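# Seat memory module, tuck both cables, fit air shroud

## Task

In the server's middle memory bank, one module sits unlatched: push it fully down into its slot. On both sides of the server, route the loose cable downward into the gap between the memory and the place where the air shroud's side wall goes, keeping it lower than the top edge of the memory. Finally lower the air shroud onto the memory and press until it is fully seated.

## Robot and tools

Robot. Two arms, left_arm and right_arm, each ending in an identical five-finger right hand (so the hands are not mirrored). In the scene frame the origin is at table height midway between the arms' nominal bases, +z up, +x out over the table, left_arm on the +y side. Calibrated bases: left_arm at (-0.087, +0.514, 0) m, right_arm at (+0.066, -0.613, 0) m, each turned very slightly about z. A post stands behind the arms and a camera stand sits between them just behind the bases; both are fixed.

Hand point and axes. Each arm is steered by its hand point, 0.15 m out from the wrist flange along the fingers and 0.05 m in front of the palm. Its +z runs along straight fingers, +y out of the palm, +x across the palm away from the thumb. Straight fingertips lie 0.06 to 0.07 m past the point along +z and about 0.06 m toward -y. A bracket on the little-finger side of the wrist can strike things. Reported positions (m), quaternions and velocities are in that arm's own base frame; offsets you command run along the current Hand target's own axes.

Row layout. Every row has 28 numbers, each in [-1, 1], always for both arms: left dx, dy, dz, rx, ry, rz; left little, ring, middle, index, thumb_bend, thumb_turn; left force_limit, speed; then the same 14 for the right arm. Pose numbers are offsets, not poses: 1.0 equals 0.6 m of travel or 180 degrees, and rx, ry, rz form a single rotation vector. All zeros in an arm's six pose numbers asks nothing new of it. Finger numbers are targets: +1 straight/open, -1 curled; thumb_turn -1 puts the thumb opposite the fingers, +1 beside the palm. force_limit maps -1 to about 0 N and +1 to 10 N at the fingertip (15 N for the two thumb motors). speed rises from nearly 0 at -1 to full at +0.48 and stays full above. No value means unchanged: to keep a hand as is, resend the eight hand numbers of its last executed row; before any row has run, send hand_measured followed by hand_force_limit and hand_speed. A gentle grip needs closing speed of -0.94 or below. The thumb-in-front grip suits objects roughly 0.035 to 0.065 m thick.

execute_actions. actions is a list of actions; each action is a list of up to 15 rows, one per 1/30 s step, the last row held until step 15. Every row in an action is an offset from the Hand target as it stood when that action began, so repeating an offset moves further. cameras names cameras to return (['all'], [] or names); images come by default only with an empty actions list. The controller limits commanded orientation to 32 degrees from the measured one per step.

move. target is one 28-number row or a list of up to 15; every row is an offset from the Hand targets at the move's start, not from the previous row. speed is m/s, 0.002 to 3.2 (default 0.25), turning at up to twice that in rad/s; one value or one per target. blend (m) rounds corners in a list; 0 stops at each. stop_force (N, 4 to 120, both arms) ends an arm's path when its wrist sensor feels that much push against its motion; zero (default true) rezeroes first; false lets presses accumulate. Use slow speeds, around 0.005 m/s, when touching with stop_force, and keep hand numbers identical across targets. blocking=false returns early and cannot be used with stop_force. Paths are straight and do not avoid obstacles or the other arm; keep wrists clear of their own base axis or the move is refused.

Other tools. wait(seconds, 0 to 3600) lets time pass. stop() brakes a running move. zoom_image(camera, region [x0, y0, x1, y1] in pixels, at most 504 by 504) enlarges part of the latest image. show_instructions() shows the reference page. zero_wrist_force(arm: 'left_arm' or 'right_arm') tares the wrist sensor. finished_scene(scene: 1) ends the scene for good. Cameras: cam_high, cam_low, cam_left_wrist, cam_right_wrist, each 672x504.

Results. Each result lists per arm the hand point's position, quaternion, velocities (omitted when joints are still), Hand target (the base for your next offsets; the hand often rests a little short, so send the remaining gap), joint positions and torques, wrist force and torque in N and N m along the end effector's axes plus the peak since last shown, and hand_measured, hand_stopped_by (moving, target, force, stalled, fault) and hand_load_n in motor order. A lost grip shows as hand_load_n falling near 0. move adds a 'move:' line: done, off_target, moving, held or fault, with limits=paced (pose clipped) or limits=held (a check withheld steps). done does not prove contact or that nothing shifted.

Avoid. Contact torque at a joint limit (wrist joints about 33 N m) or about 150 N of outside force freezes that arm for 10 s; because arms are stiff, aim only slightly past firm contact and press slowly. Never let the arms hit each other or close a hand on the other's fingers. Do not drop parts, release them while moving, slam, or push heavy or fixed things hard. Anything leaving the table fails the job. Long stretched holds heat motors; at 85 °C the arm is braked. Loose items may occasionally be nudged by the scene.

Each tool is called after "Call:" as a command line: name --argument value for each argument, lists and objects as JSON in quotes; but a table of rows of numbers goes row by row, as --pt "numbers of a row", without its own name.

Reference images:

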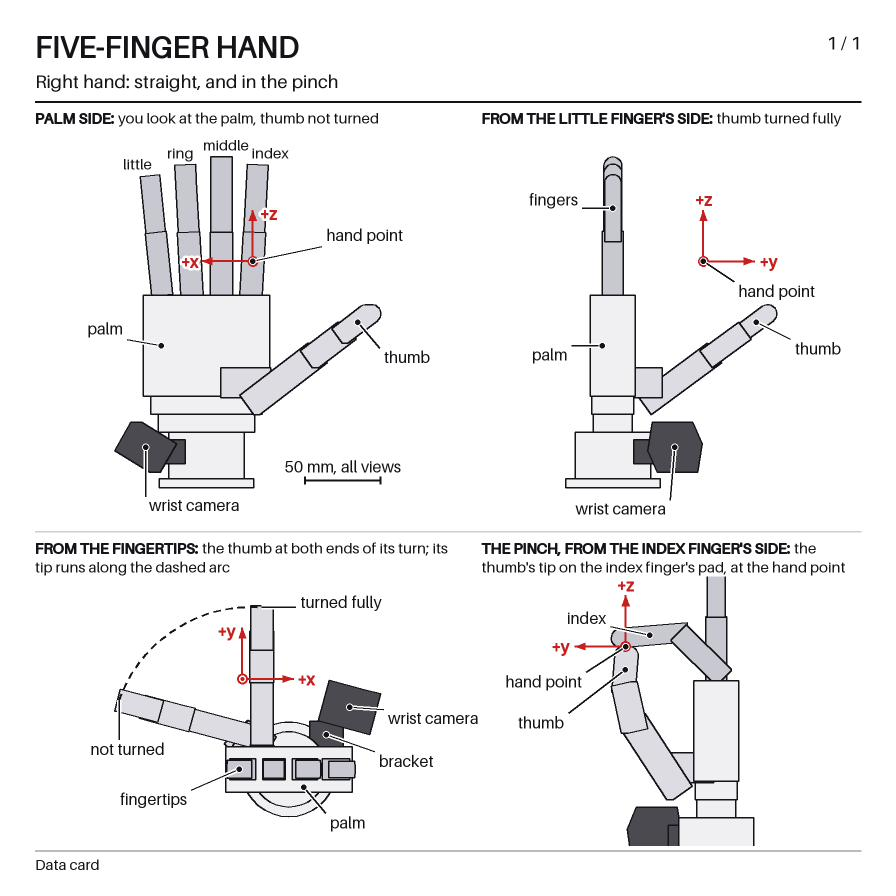

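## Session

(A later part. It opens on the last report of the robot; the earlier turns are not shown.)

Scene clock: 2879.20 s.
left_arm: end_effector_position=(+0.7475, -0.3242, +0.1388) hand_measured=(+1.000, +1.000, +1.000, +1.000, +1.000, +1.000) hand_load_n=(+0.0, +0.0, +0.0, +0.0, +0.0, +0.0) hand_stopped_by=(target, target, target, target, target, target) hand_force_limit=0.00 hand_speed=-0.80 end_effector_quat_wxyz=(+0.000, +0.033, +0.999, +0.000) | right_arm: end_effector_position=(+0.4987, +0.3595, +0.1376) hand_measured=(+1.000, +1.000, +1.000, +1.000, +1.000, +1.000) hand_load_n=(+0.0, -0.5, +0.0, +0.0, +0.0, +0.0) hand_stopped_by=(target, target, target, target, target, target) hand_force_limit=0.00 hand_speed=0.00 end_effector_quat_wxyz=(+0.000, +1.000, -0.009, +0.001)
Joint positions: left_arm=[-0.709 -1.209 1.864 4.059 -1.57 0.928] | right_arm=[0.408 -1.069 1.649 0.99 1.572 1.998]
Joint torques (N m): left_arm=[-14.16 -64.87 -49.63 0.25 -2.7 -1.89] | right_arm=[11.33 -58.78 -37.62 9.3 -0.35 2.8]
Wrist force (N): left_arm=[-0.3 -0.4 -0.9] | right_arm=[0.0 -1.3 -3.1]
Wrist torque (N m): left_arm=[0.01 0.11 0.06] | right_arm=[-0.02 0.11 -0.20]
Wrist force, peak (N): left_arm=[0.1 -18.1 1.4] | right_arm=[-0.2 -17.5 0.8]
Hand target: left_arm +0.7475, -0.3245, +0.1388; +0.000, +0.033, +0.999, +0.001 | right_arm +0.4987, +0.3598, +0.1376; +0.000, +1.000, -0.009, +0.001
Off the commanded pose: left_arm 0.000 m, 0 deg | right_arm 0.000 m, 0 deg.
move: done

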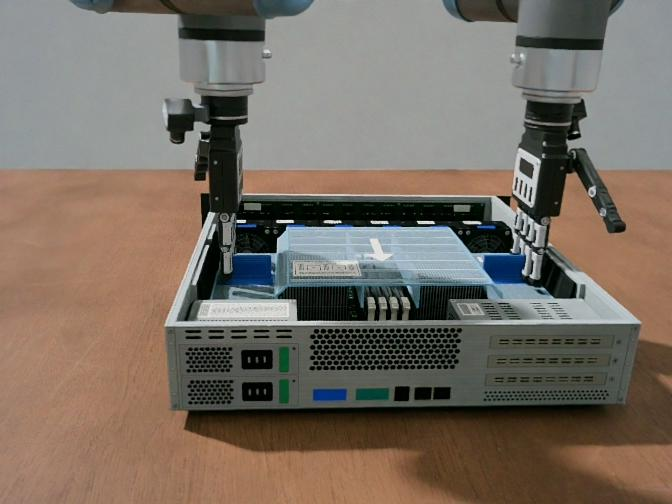

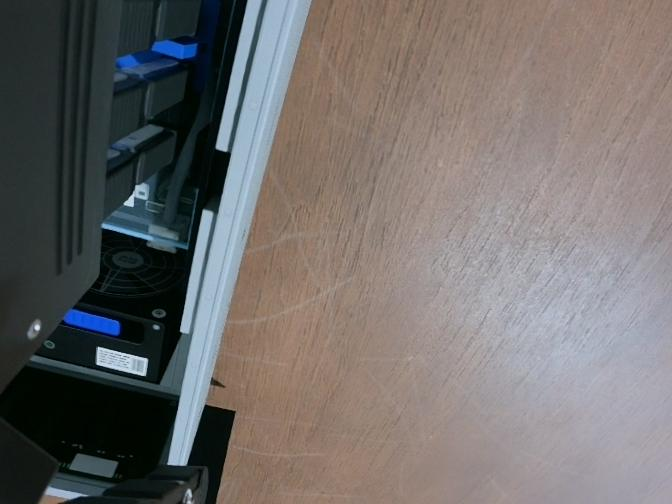

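Call:
move --target '[0,0,0.0133,0,0,0,1,1,1,1,1,1,0,-0.8, 0,0,0.0133,0,0,0,1,1,1,1,1,1,0,0]' --speed 0.004 --stop_force 20 --cameras '["cam_low"]'

Scene clock: 2888.23 s.
left_arm: end_effector_position=(+0.7476, -0.3246, +0.1378) hand_measured=(+1.000, +1.000, +1.000, +1.000, +1.000, +1.000) hand_load_n=(+0.0, +0.0, +0.0, +0.0, +0.0, +0.0) hand_stopped_by=(target, target, target, target, target, target) hand_force_limit=0.00 hand_speed=-0.80 end_effector_quat_wxyz=(+0.000, +0.033, +0.999, +0.000) | right_arm: end_effector_position=(+0.4988, +0.3598, +0.1355) hand_measured=(+1.000, +1.000, +1.000, +1.000, +1.000, +1.000) hand_load_n=(+0.0, +0.0, +0.0, +0.0, +0.0, +0.0) hand_stopped_by=(target, target, target, target, target, target) hand_force_limit=0.00 hand_speed=0.00 end_effector_quat_wxyz=(+0.000, +1.000, -0.009, +0.001)
Joint positions: left_arm=[-0.71 -1.208 1.864 4.058 -1.57 0.928] | right_arm=[0.409 -1.067 1.649 0.987 1.572 1.998]
Joint torques (N m): left_arm=[-5.39 -64.06 -39.47 0.8 -2.29 -1.82] | right_arm=[13.76 -72.85 -23.32 5.46 1.12 2.99]
Wrist force (N): left_arm=[5.9 -0.1 -22.1] | right_arm=[1.7 -1.6 -26.5]
Wrist torque (N m): left_arm=[1.35 0.80 0.44] | right_arm=[1.42 0.74 -0.10]
Wrist force, peak (N): left_arm=[4.9 -0.4 -25.4] | right_arm=[1.8 -1.9 -28.1]
Hand target: left_arm +0.7476, -0.3246, +0.1378; +0.000, +0.033, +0.999, +0.000 (not the last commanded pose) | right_arm +0.4988, +0.3598, +0.1355; +0.000, +1.000, -0.009, +0.001 (not the last commanded pose)
Off the commanded pose: left_arm 0.007 m, 0 deg | right_arm 0.006 m, 0 deg.
move: contact (left_arm, right_arm)

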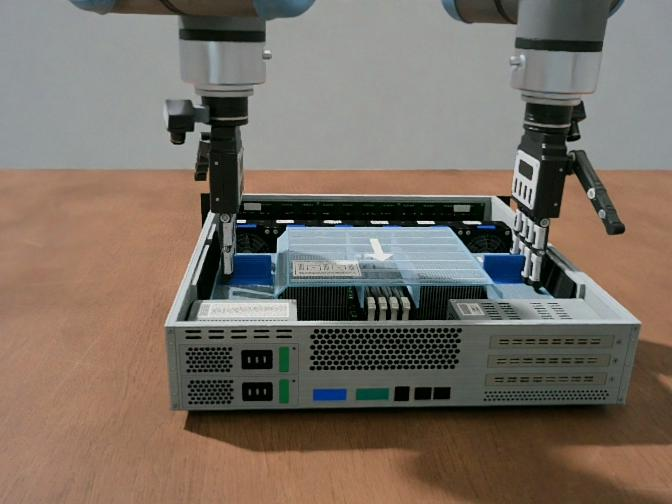

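Call:
move --target '[0,0,-0.01,0,0,0,1,1,1,1,1,1,0,-0.8, 0,0,-0.01,0,0,0,1,1,1,1,1,1,0,0]' --speed 0.02

Call:
move --target '[0,0,-0.25,0,0,0,1,1,1,1,1,1,0,-0.8, 0,0,-0.25,0,0,0,1,1,1,1,1,1,0,0]' --speed 0.08 --cameras '["all"]'

Scene clock: 2905.90 s.
left_arm: end_effector_position=(+0.7476, -0.3246, +0.1436) hand_measured=(+1.000, +1.000, +1.000, +1.000, +1.000, +1.000) hand_load_n=(+0.0, +0.0, +0.0, +0.0, +0.0, +0.0) hand_stopped_by=(target, target, target, target, target, target) hand_force_limit=0.00 hand_speed=-0.80 end_effector_quat_wxyz=(+0.000, +0.033, +0.999, +0.000) | right_arm: end_effector_position=(+0.4988, +0.3598, +0.1413) hand_measured=(+1.000, +1.000, +1.000, +1.000, +1.000, +1.000) hand_load_n=(+0.0, +0.0, +0.0, +0.0, +0.0, +0.0) hand_stopped_by=(target, target, target, target, target, target) hand_force_limit=0.00 hand_speed=0.00 end_effector_quat_wxyz=(+0.000, +1.000, -0.009, +0.001)
Joint positions: left_arm=[-0.71 -1.214 1.86 4.067 -1.57 0.928] | right_arm=[0.409 -1.072 1.646 0.996 1.572 1.998]
Joint torques (N m): left_arm=[0.35 -80.87 -49.46 0.42 -2.39 -1.73] | right_arm=[13.95 -84.55 -36.92 9.51 1.79 3.11]
Wrist force (N): left_arm=[-0.1 0.0 -1.6] | right_arm=[-0.8 -1.8 -2.6]
Wrist torque (N m): left_arm=[0.11 0.10 0.09] | right_arm=[-0.08 0.14 -0.25]
Wrist force, peak (N): left_arm=[5.8 -0.5 -22.8] | right_arm=[2.0 -2.1 -26.9]
Hand target: left_arm +0.7476, -0.3246, +0.1438; +0.000, +0.033, +0.999, +0.000 | right_arm +0.4988, +0.3598, +0.1415; +0.000, +1.000, -0.009, +0.001
Off the commanded pose: left_arm 0.000 m, 0 deg | right_arm 0.000 m, 0 deg.
move: done

Scene clock: 2908.30 s.
left_arm: end_effector_position=(+0.7477, -0.3247, +0.2936) hand_measured=(+1.000, +1.000, +1.000, +1.000, +1.000, +1.000) hand_load_n=(+0.0, +0.0, +0.0, +0.0, +0.0, +0.0) hand_stopped_by=(target, target, target, target, target, target) hand_force_limit=0.00 hand_speed=-0.80 end_effector_quat_wxyz=(+0.000, +0.033, +0.999, +0.000) | right_arm: end_effector_position=(+0.4985, +0.3598, +0.2913) hand_measured=(+1.000, +1.000, +1.000, +1.000, +1.000, +1.000) hand_load_n=(+0.0, +0.0, +0.0, +0.0, +0.0, +0.0) hand_stopped_by=(target, target, target, target, target, target) hand_force_limit=0.00 hand_speed=0.00 end_effector_quat_wxyz=(+0.000, +1.000, -0.009, +0.001)
Joint positions: left_arm=[-0.71 -1.338 1.726 4.326 -1.57 0.928] | right_arm=[0.409 -1.18 1.516 1.233 1.572 1.998]
Joint torques (N m): left_arm=[-13.29 -74.81 -55.17 0.71 1.99 -1.96] | right_arm=[13.81 -80.96 -40.87 9.06 1.71 3.02]
Wrist force (N): left_arm=[-0.4 -0.2 -0.6] | right_arm=[-0.5 -1.8 -2.7]
Wrist torque (N m): left_arm=[0.02 0.12 0.03] | right_arm=[-0.06 0.08 -0.24]
Wrist force, peak (N): left_arm=[0.1 -0.1 -1.8] | right_arm=[-0.6 -1.7 -3.6]
Hand target: left_arm +0.7477, -0.3247, +0.2938; +0.000, +0.033, +0.999, +0.000 | right_arm +0.4985, +0.3598, +0.2915; +0.000, +1.000, -0.009, +0.001
Off the commanded pose: left_arm 0.000 m, 0 deg | right_arm 0.000 m, 0 deg.
move: done

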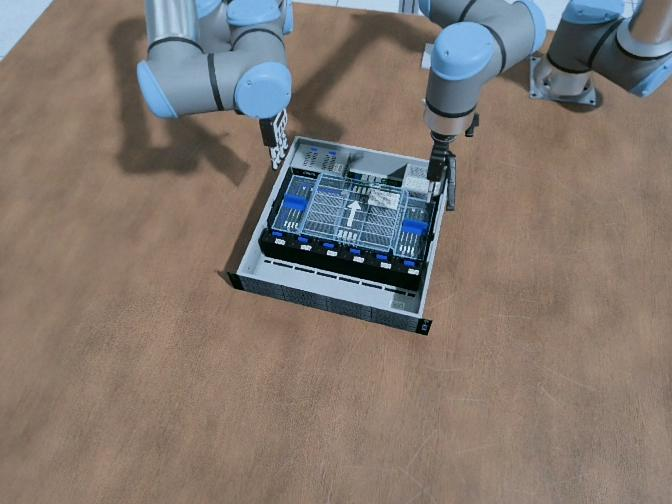

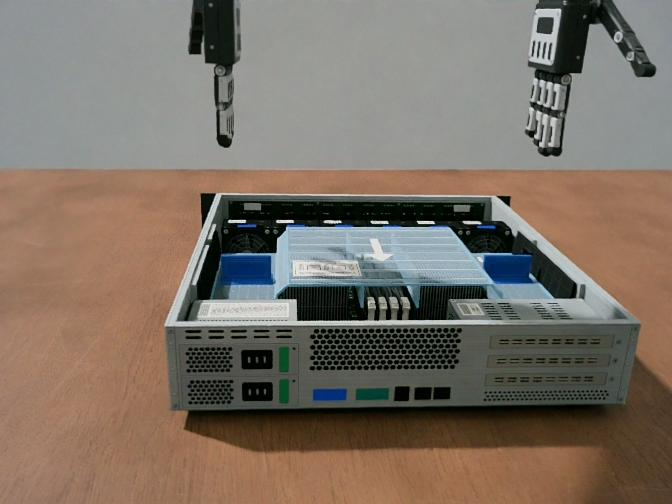

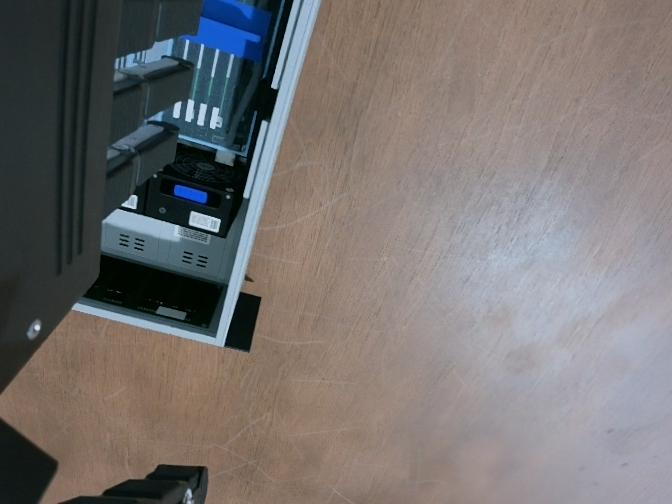

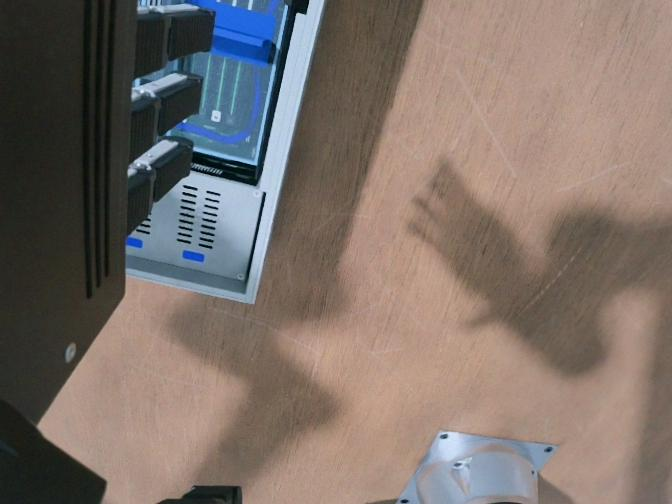

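Call:
zoom_image --camera "cam_right_wrist" --region '[170, 0, 340, 200]'

Call:
zoom_image --camera "cam_left_wrist" --region '[150, 0, 320, 200]'

Call:
zoom_image --camera "cam_low" --region '[170, 190, 420, 330]'

Call:
zoom_image --camera "cam_low" --region '[390, 190, 640, 330]'

Call:
zoom_image --camera "cam_high" --region '[240, 140, 460, 300]'

Scaled by 2.520 from the camera's image (finer frame: 960x720).

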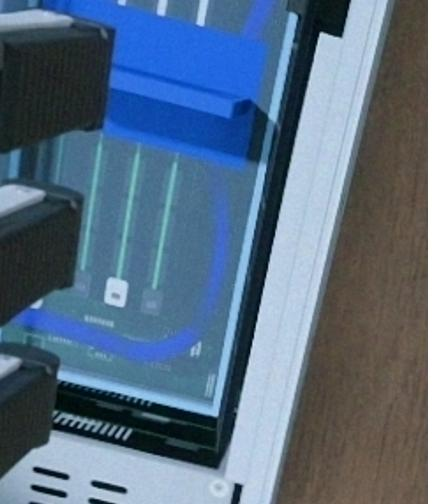

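Scaled by 2.520 from the camera's image (finer frame: 960x720).

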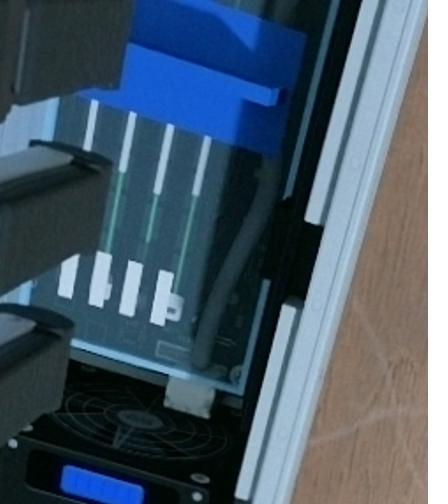

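Scaled by 2.016 from the camera's image (finer frame: 960x720).

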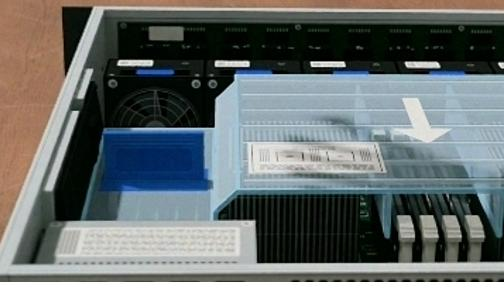

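Scaled by 2.016 from the camera's image (finer frame: 960x720).

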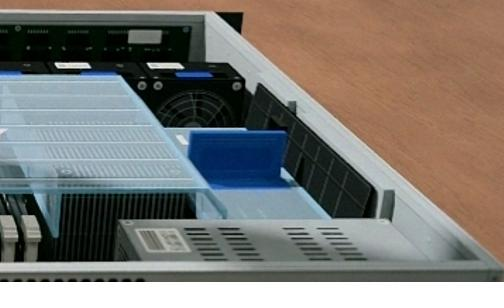

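Scaled by 2.291 from the camera's image (finer frame: 960x720).

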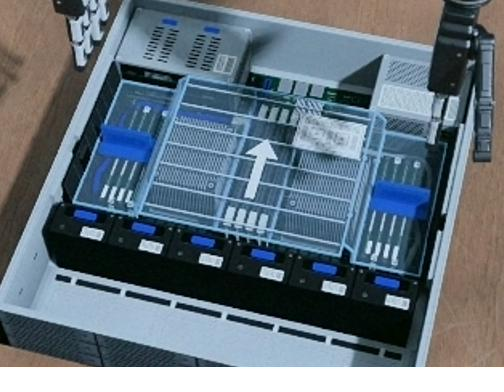

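Call:
move --target '[0,0,0.2433,0,0,0,1,1,1,1,1,1,0,-0.8, 0,0,0.2433,0,0,0,1,1,1,1,1,1,0,0]' --speed 0.08

Call:
move --target '[0,0,0.025,0,0,0,1,1,1,1,1,1,0,-0.8, 0,0,0.025,0,0,0,1,1,1,1,1,1,0,0]' --speed 0.004 --stop_force 4

Call:
move --target '[0,0,0.02,0,0,0,1,1,1,1,1,1,0,-0.8, 0,0,0.02,0,0,0,1,1,1,1,1,1,0,0]' --speed 0.003 --stop_force 38

Scene clock: 2931.57 s.
left_arm: end_effector_position=(+0.7476, -0.3246, +0.1481) hand_measured=(+1.000, +1.000, +1.000, +1.000, +1.000, +1.000) hand_load_n=(+0.0, +0.0, +0.0, +0.0, +0.0, +0.0) hand_stopped_by=(target, target, target, target, target, target) hand_force_limit=0.00 hand_speed=-0.80 end_effector_quat_wxyz=(+0.000, +0.033, +0.999, +0.000) | right_arm: end_effector_position=(+0.4988, +0.3598, +0.1457) hand_measured=(+1.000, +1.000, +1.000, +1.000, +1.000, +1.000) hand_load_n=(+0.0, +0.0, +0.0, +0.0, -0.5, +0.0) hand_stopped_by=(target, target, target, target, target, target) hand_force_limit=0.00 hand_speed=0.00 end_effector_quat_wxyz=(+0.000, +1.000, -0.009, +0.001)
Joint positions: left_arm=[-0.71 -1.219 1.857 4.075 -1.57 0.928] | right_arm=[0.409 -1.076 1.643 1.003 1.572 1.998]
Joint torques (N m): left_arm=[6.39 -63.76 -29.62 -8.4 -0.38 0.85] | right_arm=[-17.33 -57.58 -22.62 0.61 -0.42 -0.95]
Wrist force (N): left_arm=[-0.6 0.0 -1.0] | right_arm=[-0.6 -1.7 -2.9]
Wrist torque (N m): left_arm=[0.07 0.16 0.06] | right_arm=[-0.03 0.11 -0.24]
Wrist force, peak (N): left_arm=[-0.5 -0.1 -2.1] | right_arm=[-0.3 -1.7 -3.8]
Hand target: left_arm +0.7476, -0.3246, +0.1479; +0.000, +0.033, +0.999, +0.000 | right_arm +0.4988, +0.3598, +0.1455; +0.000, +1.000, -0.009, +0.001
Off the commanded pose: left_arm 0.000 m, 0 deg | right_arm 0.000 m, 0 deg.
move: done

Scene clock: 2935.27 s.
left_arm: end_effector_position=(+0.7476, -0.3246, +0.1384) hand_measured=(+1.000, +1.000, +1.000, +1.000, +1.000, +1.000) hand_load_n=(+0.0, +0.0, +0.0, +0.0, +0.0, +0.0) hand_stopped_by=(target, target, target, target, target, target) hand_force_limit=0.00 hand_speed=-0.80 end_effector_quat_wxyz=(+0.000, +0.033, +0.999, +0.000) | right_arm: end_effector_position=(+0.4988, +0.3598, +0.1360) hand_measured=(+1.000, +1.000, +1.000, +1.000, +1.000, +1.000) hand_load_n=(+0.0, +0.0, +0.0, +0.0, +0.0, +0.0) hand_stopped_by=(target, target, target, target, target, target) hand_force_limit=0.00 hand_speed=0.00 end_effector_quat_wxyz=(+0.000, +1.000, -0.009, +0.001)
Joint positions: left_arm=[-0.71 -1.209 1.863 4.058 -1.57 0.928] | right_arm=[0.409 -1.067 1.649 0.988 1.572 1.998]
Joint torques (N m): left_arm=[10.62 -76.84 -45.65 -0.26 3.63 0.83] | right_arm=[-16.32 -81.19 -30.72 7.71 -0.45 -0.85]
Wrist force (N): left_arm=[1.3 -0.5 -6.9] | right_arm=[0.8 -1.9 -9.9]
Wrist torque (N m): left_arm=[0.33 0.38 0.15] | right_arm=[0.35 0.37 -0.17]
Wrist force, peak (N): left_arm=[1.7 -0.4 -8.4] | right_arm=[1.0 -1.9 -11.4]
Hand target: left_arm +0.7476, -0.3246, +0.1384; +0.000, +0.033, +0.999, +0.000 (not the last commanded pose) | right_arm +0.4988, +0.3598, +0.1360; +0.000, +1.000, -0.009, +0.001 (not the last commanded pose)
Off the commanded pose: left_arm 0.006 m, 0 deg | right_arm 0.005 m, 0 deg.
move: contact (left_arm, right_arm)

Scene clock: 2936.93 s.
left_arm: end_effector_position=(+0.7477, -0.3246, +0.1371) hand_measured=(+1.000, +1.000, +1.000, +1.000, +1.000, +1.000) hand_load_n=(+0.0, +0.0, +0.0, +0.0, +0.0, +0.0) hand_stopped_by=(target, target, target, target, target, target) hand_force_limit=0.00 hand_speed=-0.80 end_effector_quat_wxyz=(+0.000, +0.033, +0.999, +0.000) | right_arm: end_effector_position=(+0.4989, +0.3598, +0.1347) hand_measured=(+1.000, +1.000, +1.000, +1.000, +1.000, +1.000) hand_load_n=(+0.0, +0.0, +0.0, +0.0, +0.0, +0.0) hand_stopped_by=(target, target, target, target, target, target) hand_force_limit=0.00 hand_speed=0.00 end_effector_quat_wxyz=(+0.000, +1.000, -0.009, +0.001)
Joint positions: left_arm=[-0.71 -1.207 1.864 4.056 -1.57 0.928] | right_arm=[0.409 -1.066 1.65 0.985 1.572 1.998]
Joint torques (N m): left_arm=[12.46 -42.51 -26.84 1.59 3.56 1.28] | right_arm=[-12.57 -56.8 -11.8 2.75 -0.29 -1.56]
Wrist force (N): left_arm=[12.0 -0.6 -47.5] | right_arm=[5.2 -2.0 -51.6]
Wrist torque (N m): left_arm=[2.84 1.92 0.79] | right_arm=[2.91 1.56 0.09]
Wrist force, peak (N): left_arm=[12.3 -0.7 -49.0] | right_arm=[5.8 -2.3 -52.5]
Hand target: left_arm +0.7477, -0.3247, +0.1371; +0.000, +0.033, +0.999, +0.000 (not the last commanded pose) | right_arm +0.4989, +0.3598, +0.1347; +0.000, +1.000, -0.009, +0.001 (not the last commanded pose)
Off the commanded pose: left_arm 0.011 m, 0 deg | right_arm 0.011 m, 0 deg.
move: contact (left_arm, right_arm)

Call:
move --pt "0 0 -0.07 0 0 0 1 1 1 1 1 1 0 -0.8 0 0 -0.07 0 0 0 1 1 1 1 1 1 0 0" --pt "-0.08 0 -0.07 0 0 0 1 1 1 1 1 1 0 -0.8 0.0867 0 -0.07 0 0 0 1 1 1 1 1 1 0 0" --pt "-0.08 0 -0.015 0 0 0 1 1 1 1 1 1 0 -0.8 0.0867 0 -0.015 0 0 0 1 1 1 1 1 1 0 0" --speed 0.05

Call:
move --target '[0,0,0.03,0,0,0,1,1,1,1,1,1,0,-0.8, 0,0,0.03,0,0,0,1,1,1,1,1,1,0,0]' --speed 0.004 --stop_force 4 --cameras '["cam_low","cam_high"]'

Scene clock: 2970.83 s.
left_arm: end_effector_position=(+0.7956, -0.3278, +0.1463) hand_measured=(+1.000, +1.000, +1.000, +1.000, +1.000, +1.000) hand_load_n=(+0.0, +0.0, -0.5, +0.0, +0.0, +0.0) hand_stopped_by=(target, target, target, target, target, target) hand_force_limit=0.00 hand_speed=-0.80 end_effector_quat_wxyz=(+0.000, +0.033, +0.999, +0.000) | right_arm: end_effector_position=(+0.5509, +0.3588, +0.1441) hand_measured=(+1.000, +1.000, +1.000, +1.000, +1.000, +1.000) hand_load_n=(+0.0, +0.0, +0.0, +0.0, +0.0, +0.0) hand_stopped_by=(target, target, target, target, target, target) hand_force_limit=0.00 hand_speed=0.00 end_effector_quat_wxyz=(+0.000, +1.000, -0.009, +0.001)
Joint positions: left_arm=[-0.675 -1.156 1.766 4.102 -1.57 0.962] | right_arm=[0.378 -1.016 1.548 1.037 1.572 1.967]
Joint torques (N m): left_arm=[11.23 -69.06 -29.75 -8.53 -2.5 2.03] | right_arm=[-21.38 -63.62 -23.66 0.21 -0.79 -2.96]
Wrist force (N): left_arm=[-0.5 0.0 -0.5] | right_arm=[-0.5 -1.6 -2.8]
Wrist torque (N m): left_arm=[0.05 0.12 -0.09] | right_arm=[-0.02 0.10 0.01]
Wrist force, peak (N): left_arm=[12.2 -0.2 -48.0] | right_arm=[6.0 -2.2 -51.6]
Hand target: left_arm +0.7956, -0.3279, +0.1461; +0.000, +0.033, +0.999, +0.000 | right_arm +0.5509, +0.3588, +0.1438; +0.000, +1.000, -0.009, +0.001
Off the commanded pose: left_arm 0.000 m, 0 deg | right_arm 0.000 m, 0 deg.
move: done

Scene clock: 2974.10 s.
left_arm: end_effector_position=(+0.7956, -0.3278, +0.1385) hand_measured=(+1.000, +1.000, +1.000, +1.000, +1.000, +1.000) hand_load_n=(+0.0, +0.0, +0.0, +0.0, -0.5, +0.0) hand_stopped_by=(target, target, target, target, target, target) hand_force_limit=0.00 hand_speed=-0.80 end_effector_quat_wxyz=(+0.000, +0.033, +0.999, +0.000) | right_arm: end_effector_position=(+0.5509, +0.3588, +0.1360) hand_measured=(+1.000, +1.000, +1.000, +1.000, +1.000, +1.000) hand_load_n=(+0.0, +0.0, +0.0, +0.0, +0.0, +0.0) hand_stopped_by=(target, target, target, target, target, target) hand_force_limit=0.00 hand_speed=0.00 end_effector_quat_wxyz=(+0.000, +1.000, -0.009, +0.001)
Joint positions: left_arm=[-0.675 -1.148 1.772 4.089 -1.57 0.962] | right_arm=[0.378 -1.009 1.553 1.025 1.572 1.967]
Joint torques (N m): left_arm=[7.78 -83.39 -45.51 -0.57 -2.66 2.2] | right_arm=[-18.92 -87.99 -31.32 6.74 -0.33 -2.53]
Wrist force (N): left_arm=[1.7 -0.3 -6.2] | right_arm=[-0.7 -1.9 -10.1]
Wrist torque (N m): left_arm=[0.34 0.28 0.03] | right_arm=[0.39 0.29 0.00]
Wrist force, peak (N): left_arm=[1.7 0.2 -7.9] | right_arm=[-0.4 -2.1 -11.0]
Hand target: left_arm +0.7956, -0.3279, +0.1386; +0.000, +0.033, +0.999, +0.000 (not the last commanded pose) | right_arm +0.5509, +0.3588, +0.1360; +0.000, +1.000, -0.009, +0.001 (not the last commanded pose)
Off the commanded pose: left_arm 0.010 m, 0 deg | right_arm 0.010 m, 0 deg.
move: contact (left_arm, right_arm)
Images, in order (width x height): cam_high 672x504, cam_low 672x504.

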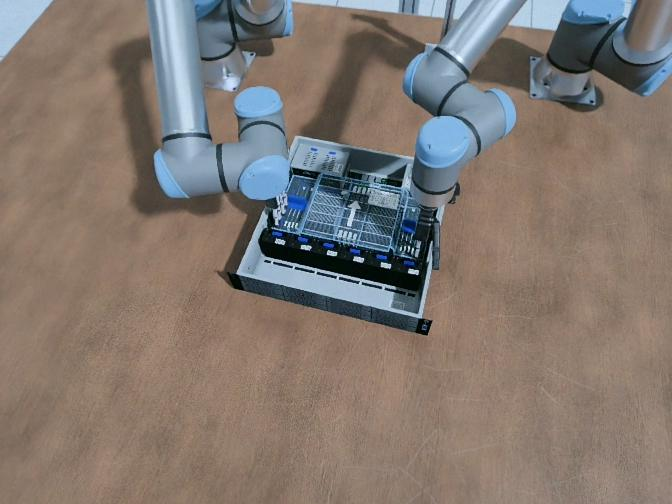

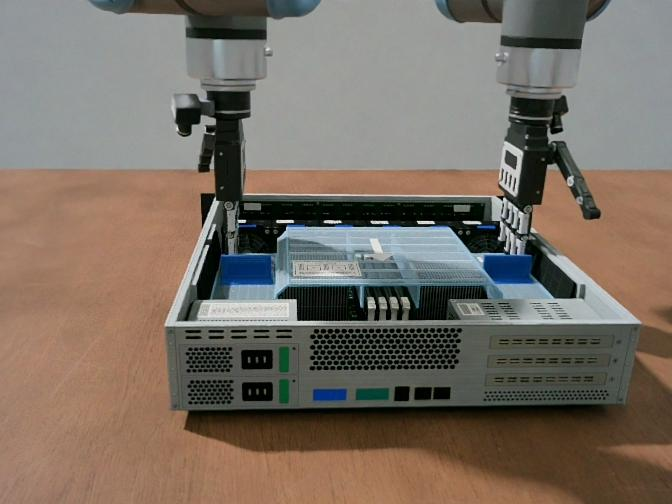

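Call:
move --target '[0,0,-0.3,0,0,0,1,1,1,1,1,1,0,-0.8, 0,0,-0.3,0,0,0,1,1,1,1,1,1,0,0]' --speed 0.12

Call:
move --target '[0.3,0.1,0,0,0,0,1,1,1,1,1,1,0,-0.8, -0.3,0.1,0,0,0,0,1,1,1,1,1,1,0,0]' --speed 0.25 --cameras '["all"]'

Call:
zoom_image --camera "cam_high" --region '[240, 130, 460, 300]'

Call:
zoom_image --camera "cam_low" --region '[170, 190, 420, 330]'

Call:
zoom_image --camera "cam_low" --region '[390, 190, 640, 330]'

Call:
zoom_image --camera "cam_left_wrist" --region '[100, 150, 400, 450]'

Scene clock: 2988.93 s.
left_arm: end_effector_position=(+0.7956, -0.3279, +0.3184) hand_measured=(+1.000, +1.000, +1.000, +1.000, +1.000, +1.000) hand_load_n=(+0.0, +0.0, +0.0, +0.0, +0.0, +0.0) hand_stopped_by=(target, target, target, target, target, target) hand_force_limit=0.00 hand_speed=-0.80 end_effector_quat_wxyz=(+0.000, +0.033, +0.999, +0.000) | right_arm: end_effector_position=(+0.5505, +0.3588, +0.3158) hand_measured=(+1.000, +1.000, +1.000, +1.000, +1.000, +1.000) hand_load_n=(+0.0, +0.0, +0.0, +0.0, +0.0, +0.0) hand_stopped_by=(target, target, target, target, target, target) hand_force_limit=0.00 hand_speed=0.00 end_effector_quat_wxyz=(+0.000, +1.000, -0.009, +0.001)
Joint positions: left_arm=[-0.675 -1.283 1.608 4.387 -1.57 0.962] | right_arm=[0.378 -1.126 1.392 1.303 1.572 1.967]
Joint torques (N m): left_arm=[-11.43 -83.01 -56.68 0.67 -1.17 -0.93] | right_arm=[10.93 -90.69 -41.71 9.72 -0.58 1.81]
Wrist force (N): left_arm=[-0.4 0.4 -0.6] | right_arm=[-0.6 -1.7 -2.6]
Wrist torque (N m): left_arm=[0.10 0.11 -0.08] | right_arm=[-0.04 0.09 -0.01]
Wrist force, peak (N): left_arm=[1.6 0.0 -6.6] | right_arm=[-0.3 -2.2 -10.3]
Hand target: left_arm +0.7956, -0.3279, +0.3186; +0.000, +0.033, +0.999, +0.000 | right_arm +0.5505, +0.3588, +0.3160; +0.000, +1.000, -0.009, +0.001
Off the commanded pose: left_arm 0.000 m, 0 deg | right_arm 0.000 m, 0 deg.
move: done

Scene clock: 2990.40 s.
left_arm: end_effector_position=(+0.6202, -0.2562, +0.3186) hand_measured=(+1.000, +1.000, +1.000, +1.000, +1.000, +1.000) hand_load_n=(+0.0, +0.0, +0.0, +0.0, +0.0, +0.0) hand_stopped_by=(target, target, target, target, target, target) hand_force_limit=0.00 hand_speed=-0.80 end_effector_quat_wxyz=(+0.000, +0.033, +0.999, +0.000) end_effector_velocity=(-0.002, +0.001, +0.001) end_effector_angular_velocity=(+0.000, +0.000, -0.001) | right_arm: end_effector_position=(+0.3696, +0.3022, +0.3156) hand_measured=(+1.000, +1.000, +1.000, +1.000, +1.000, +1.000) hand_load_n=(+0.0, +0.0, +0.0, +0.0, +0.0, +0.0) hand_stopped_by=(target, target, target, target, target, target) hand_force_limit=0.00 hand_speed=0.00 end_effector_quat_wxyz=(+0.000, +1.000, -0.009, +0.001)
Joint positions: left_arm=[-0.758 -1.589 1.961 4.341 -1.57 0.88] | right_arm=[0.406 -1.412 1.775 1.207 1.572 1.995]
Joint velocities: left_arm=[-0.001 -0.005 0.003 0.001 0 0] | right_arm=[within noise]
Joint torques (N m): left_arm=[-8.39 -56.25 -33.74 0.49 3.43 -2.13] | right_arm=[14.87 -62.81 -26.2 0 -0.42 3.09]
Wrist force (N): left_arm=[-0.1 0.0 -0.9] | right_arm=[-0.7 -1.9 -2.8]
Wrist torque (N m): left_arm=[0.08 0.07 0.06] | right_arm=[-0.07 0.12 -0.26]
Wrist force, peak (N): left_arm=[-1.5 -0.2 -1.2] | right_arm=[-1.2 -1.8 -3.0]
Hand target: left_arm +0.6200, -0.2561, +0.3186; +0.000, +0.033, +0.999, +0.000 | right_arm +0.3694, +0.3022, +0.3156; +0.000, +1.000, -0.009, +0.001
Off the commanded pose: left_arm 0.000 m, 0 deg | right_arm 0.000 m, 0 deg.
move: done

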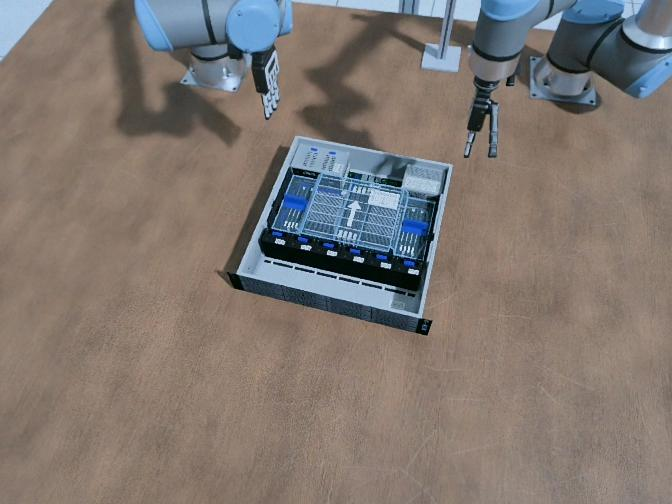

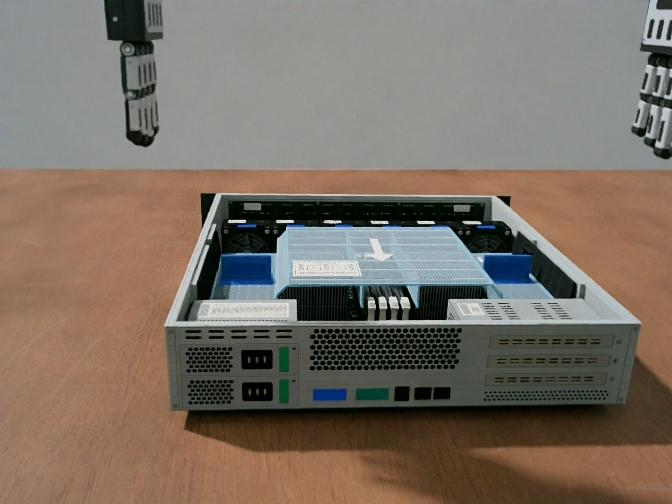

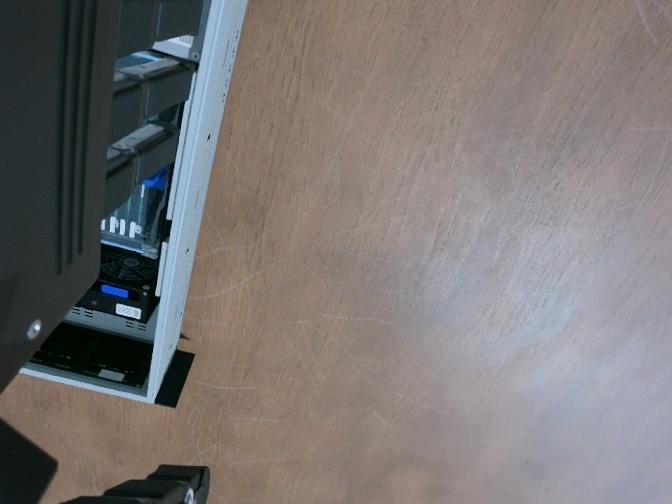

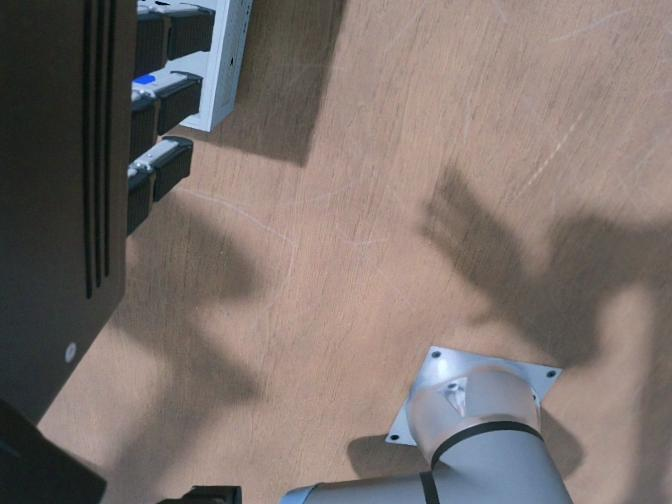

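Scaled by 2.291 from the camera's image (finer frame: 960x720).

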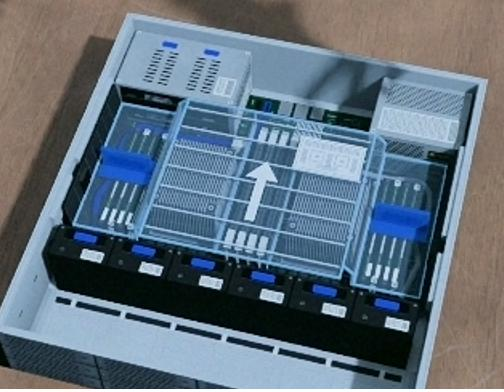

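Scaled by 2.016 from the camera's image (finer frame: 960x720).

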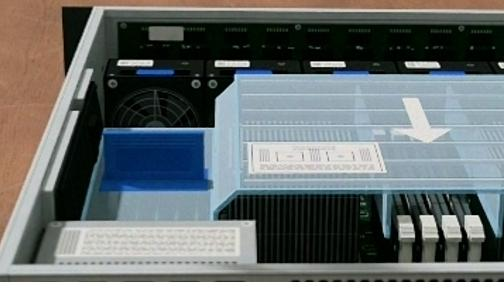

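Scaled by 2.016 from the camera's image (finer frame: 960x720).

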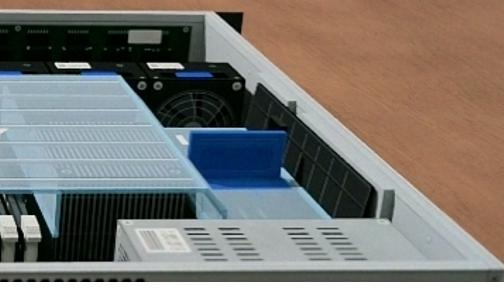

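Scaled by 1.680 from the camera's image (finer frame: 960x720).

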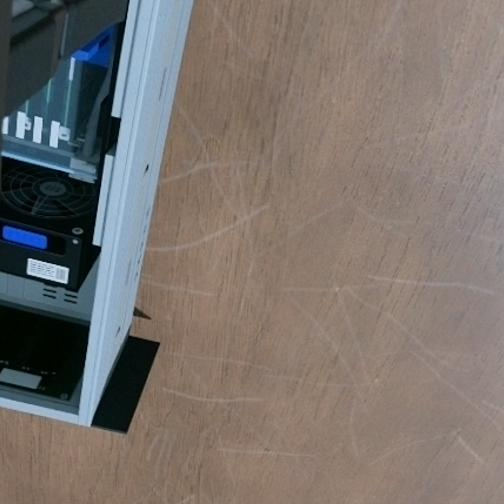

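Call:
finished_scene

The scene is finished: the task was done.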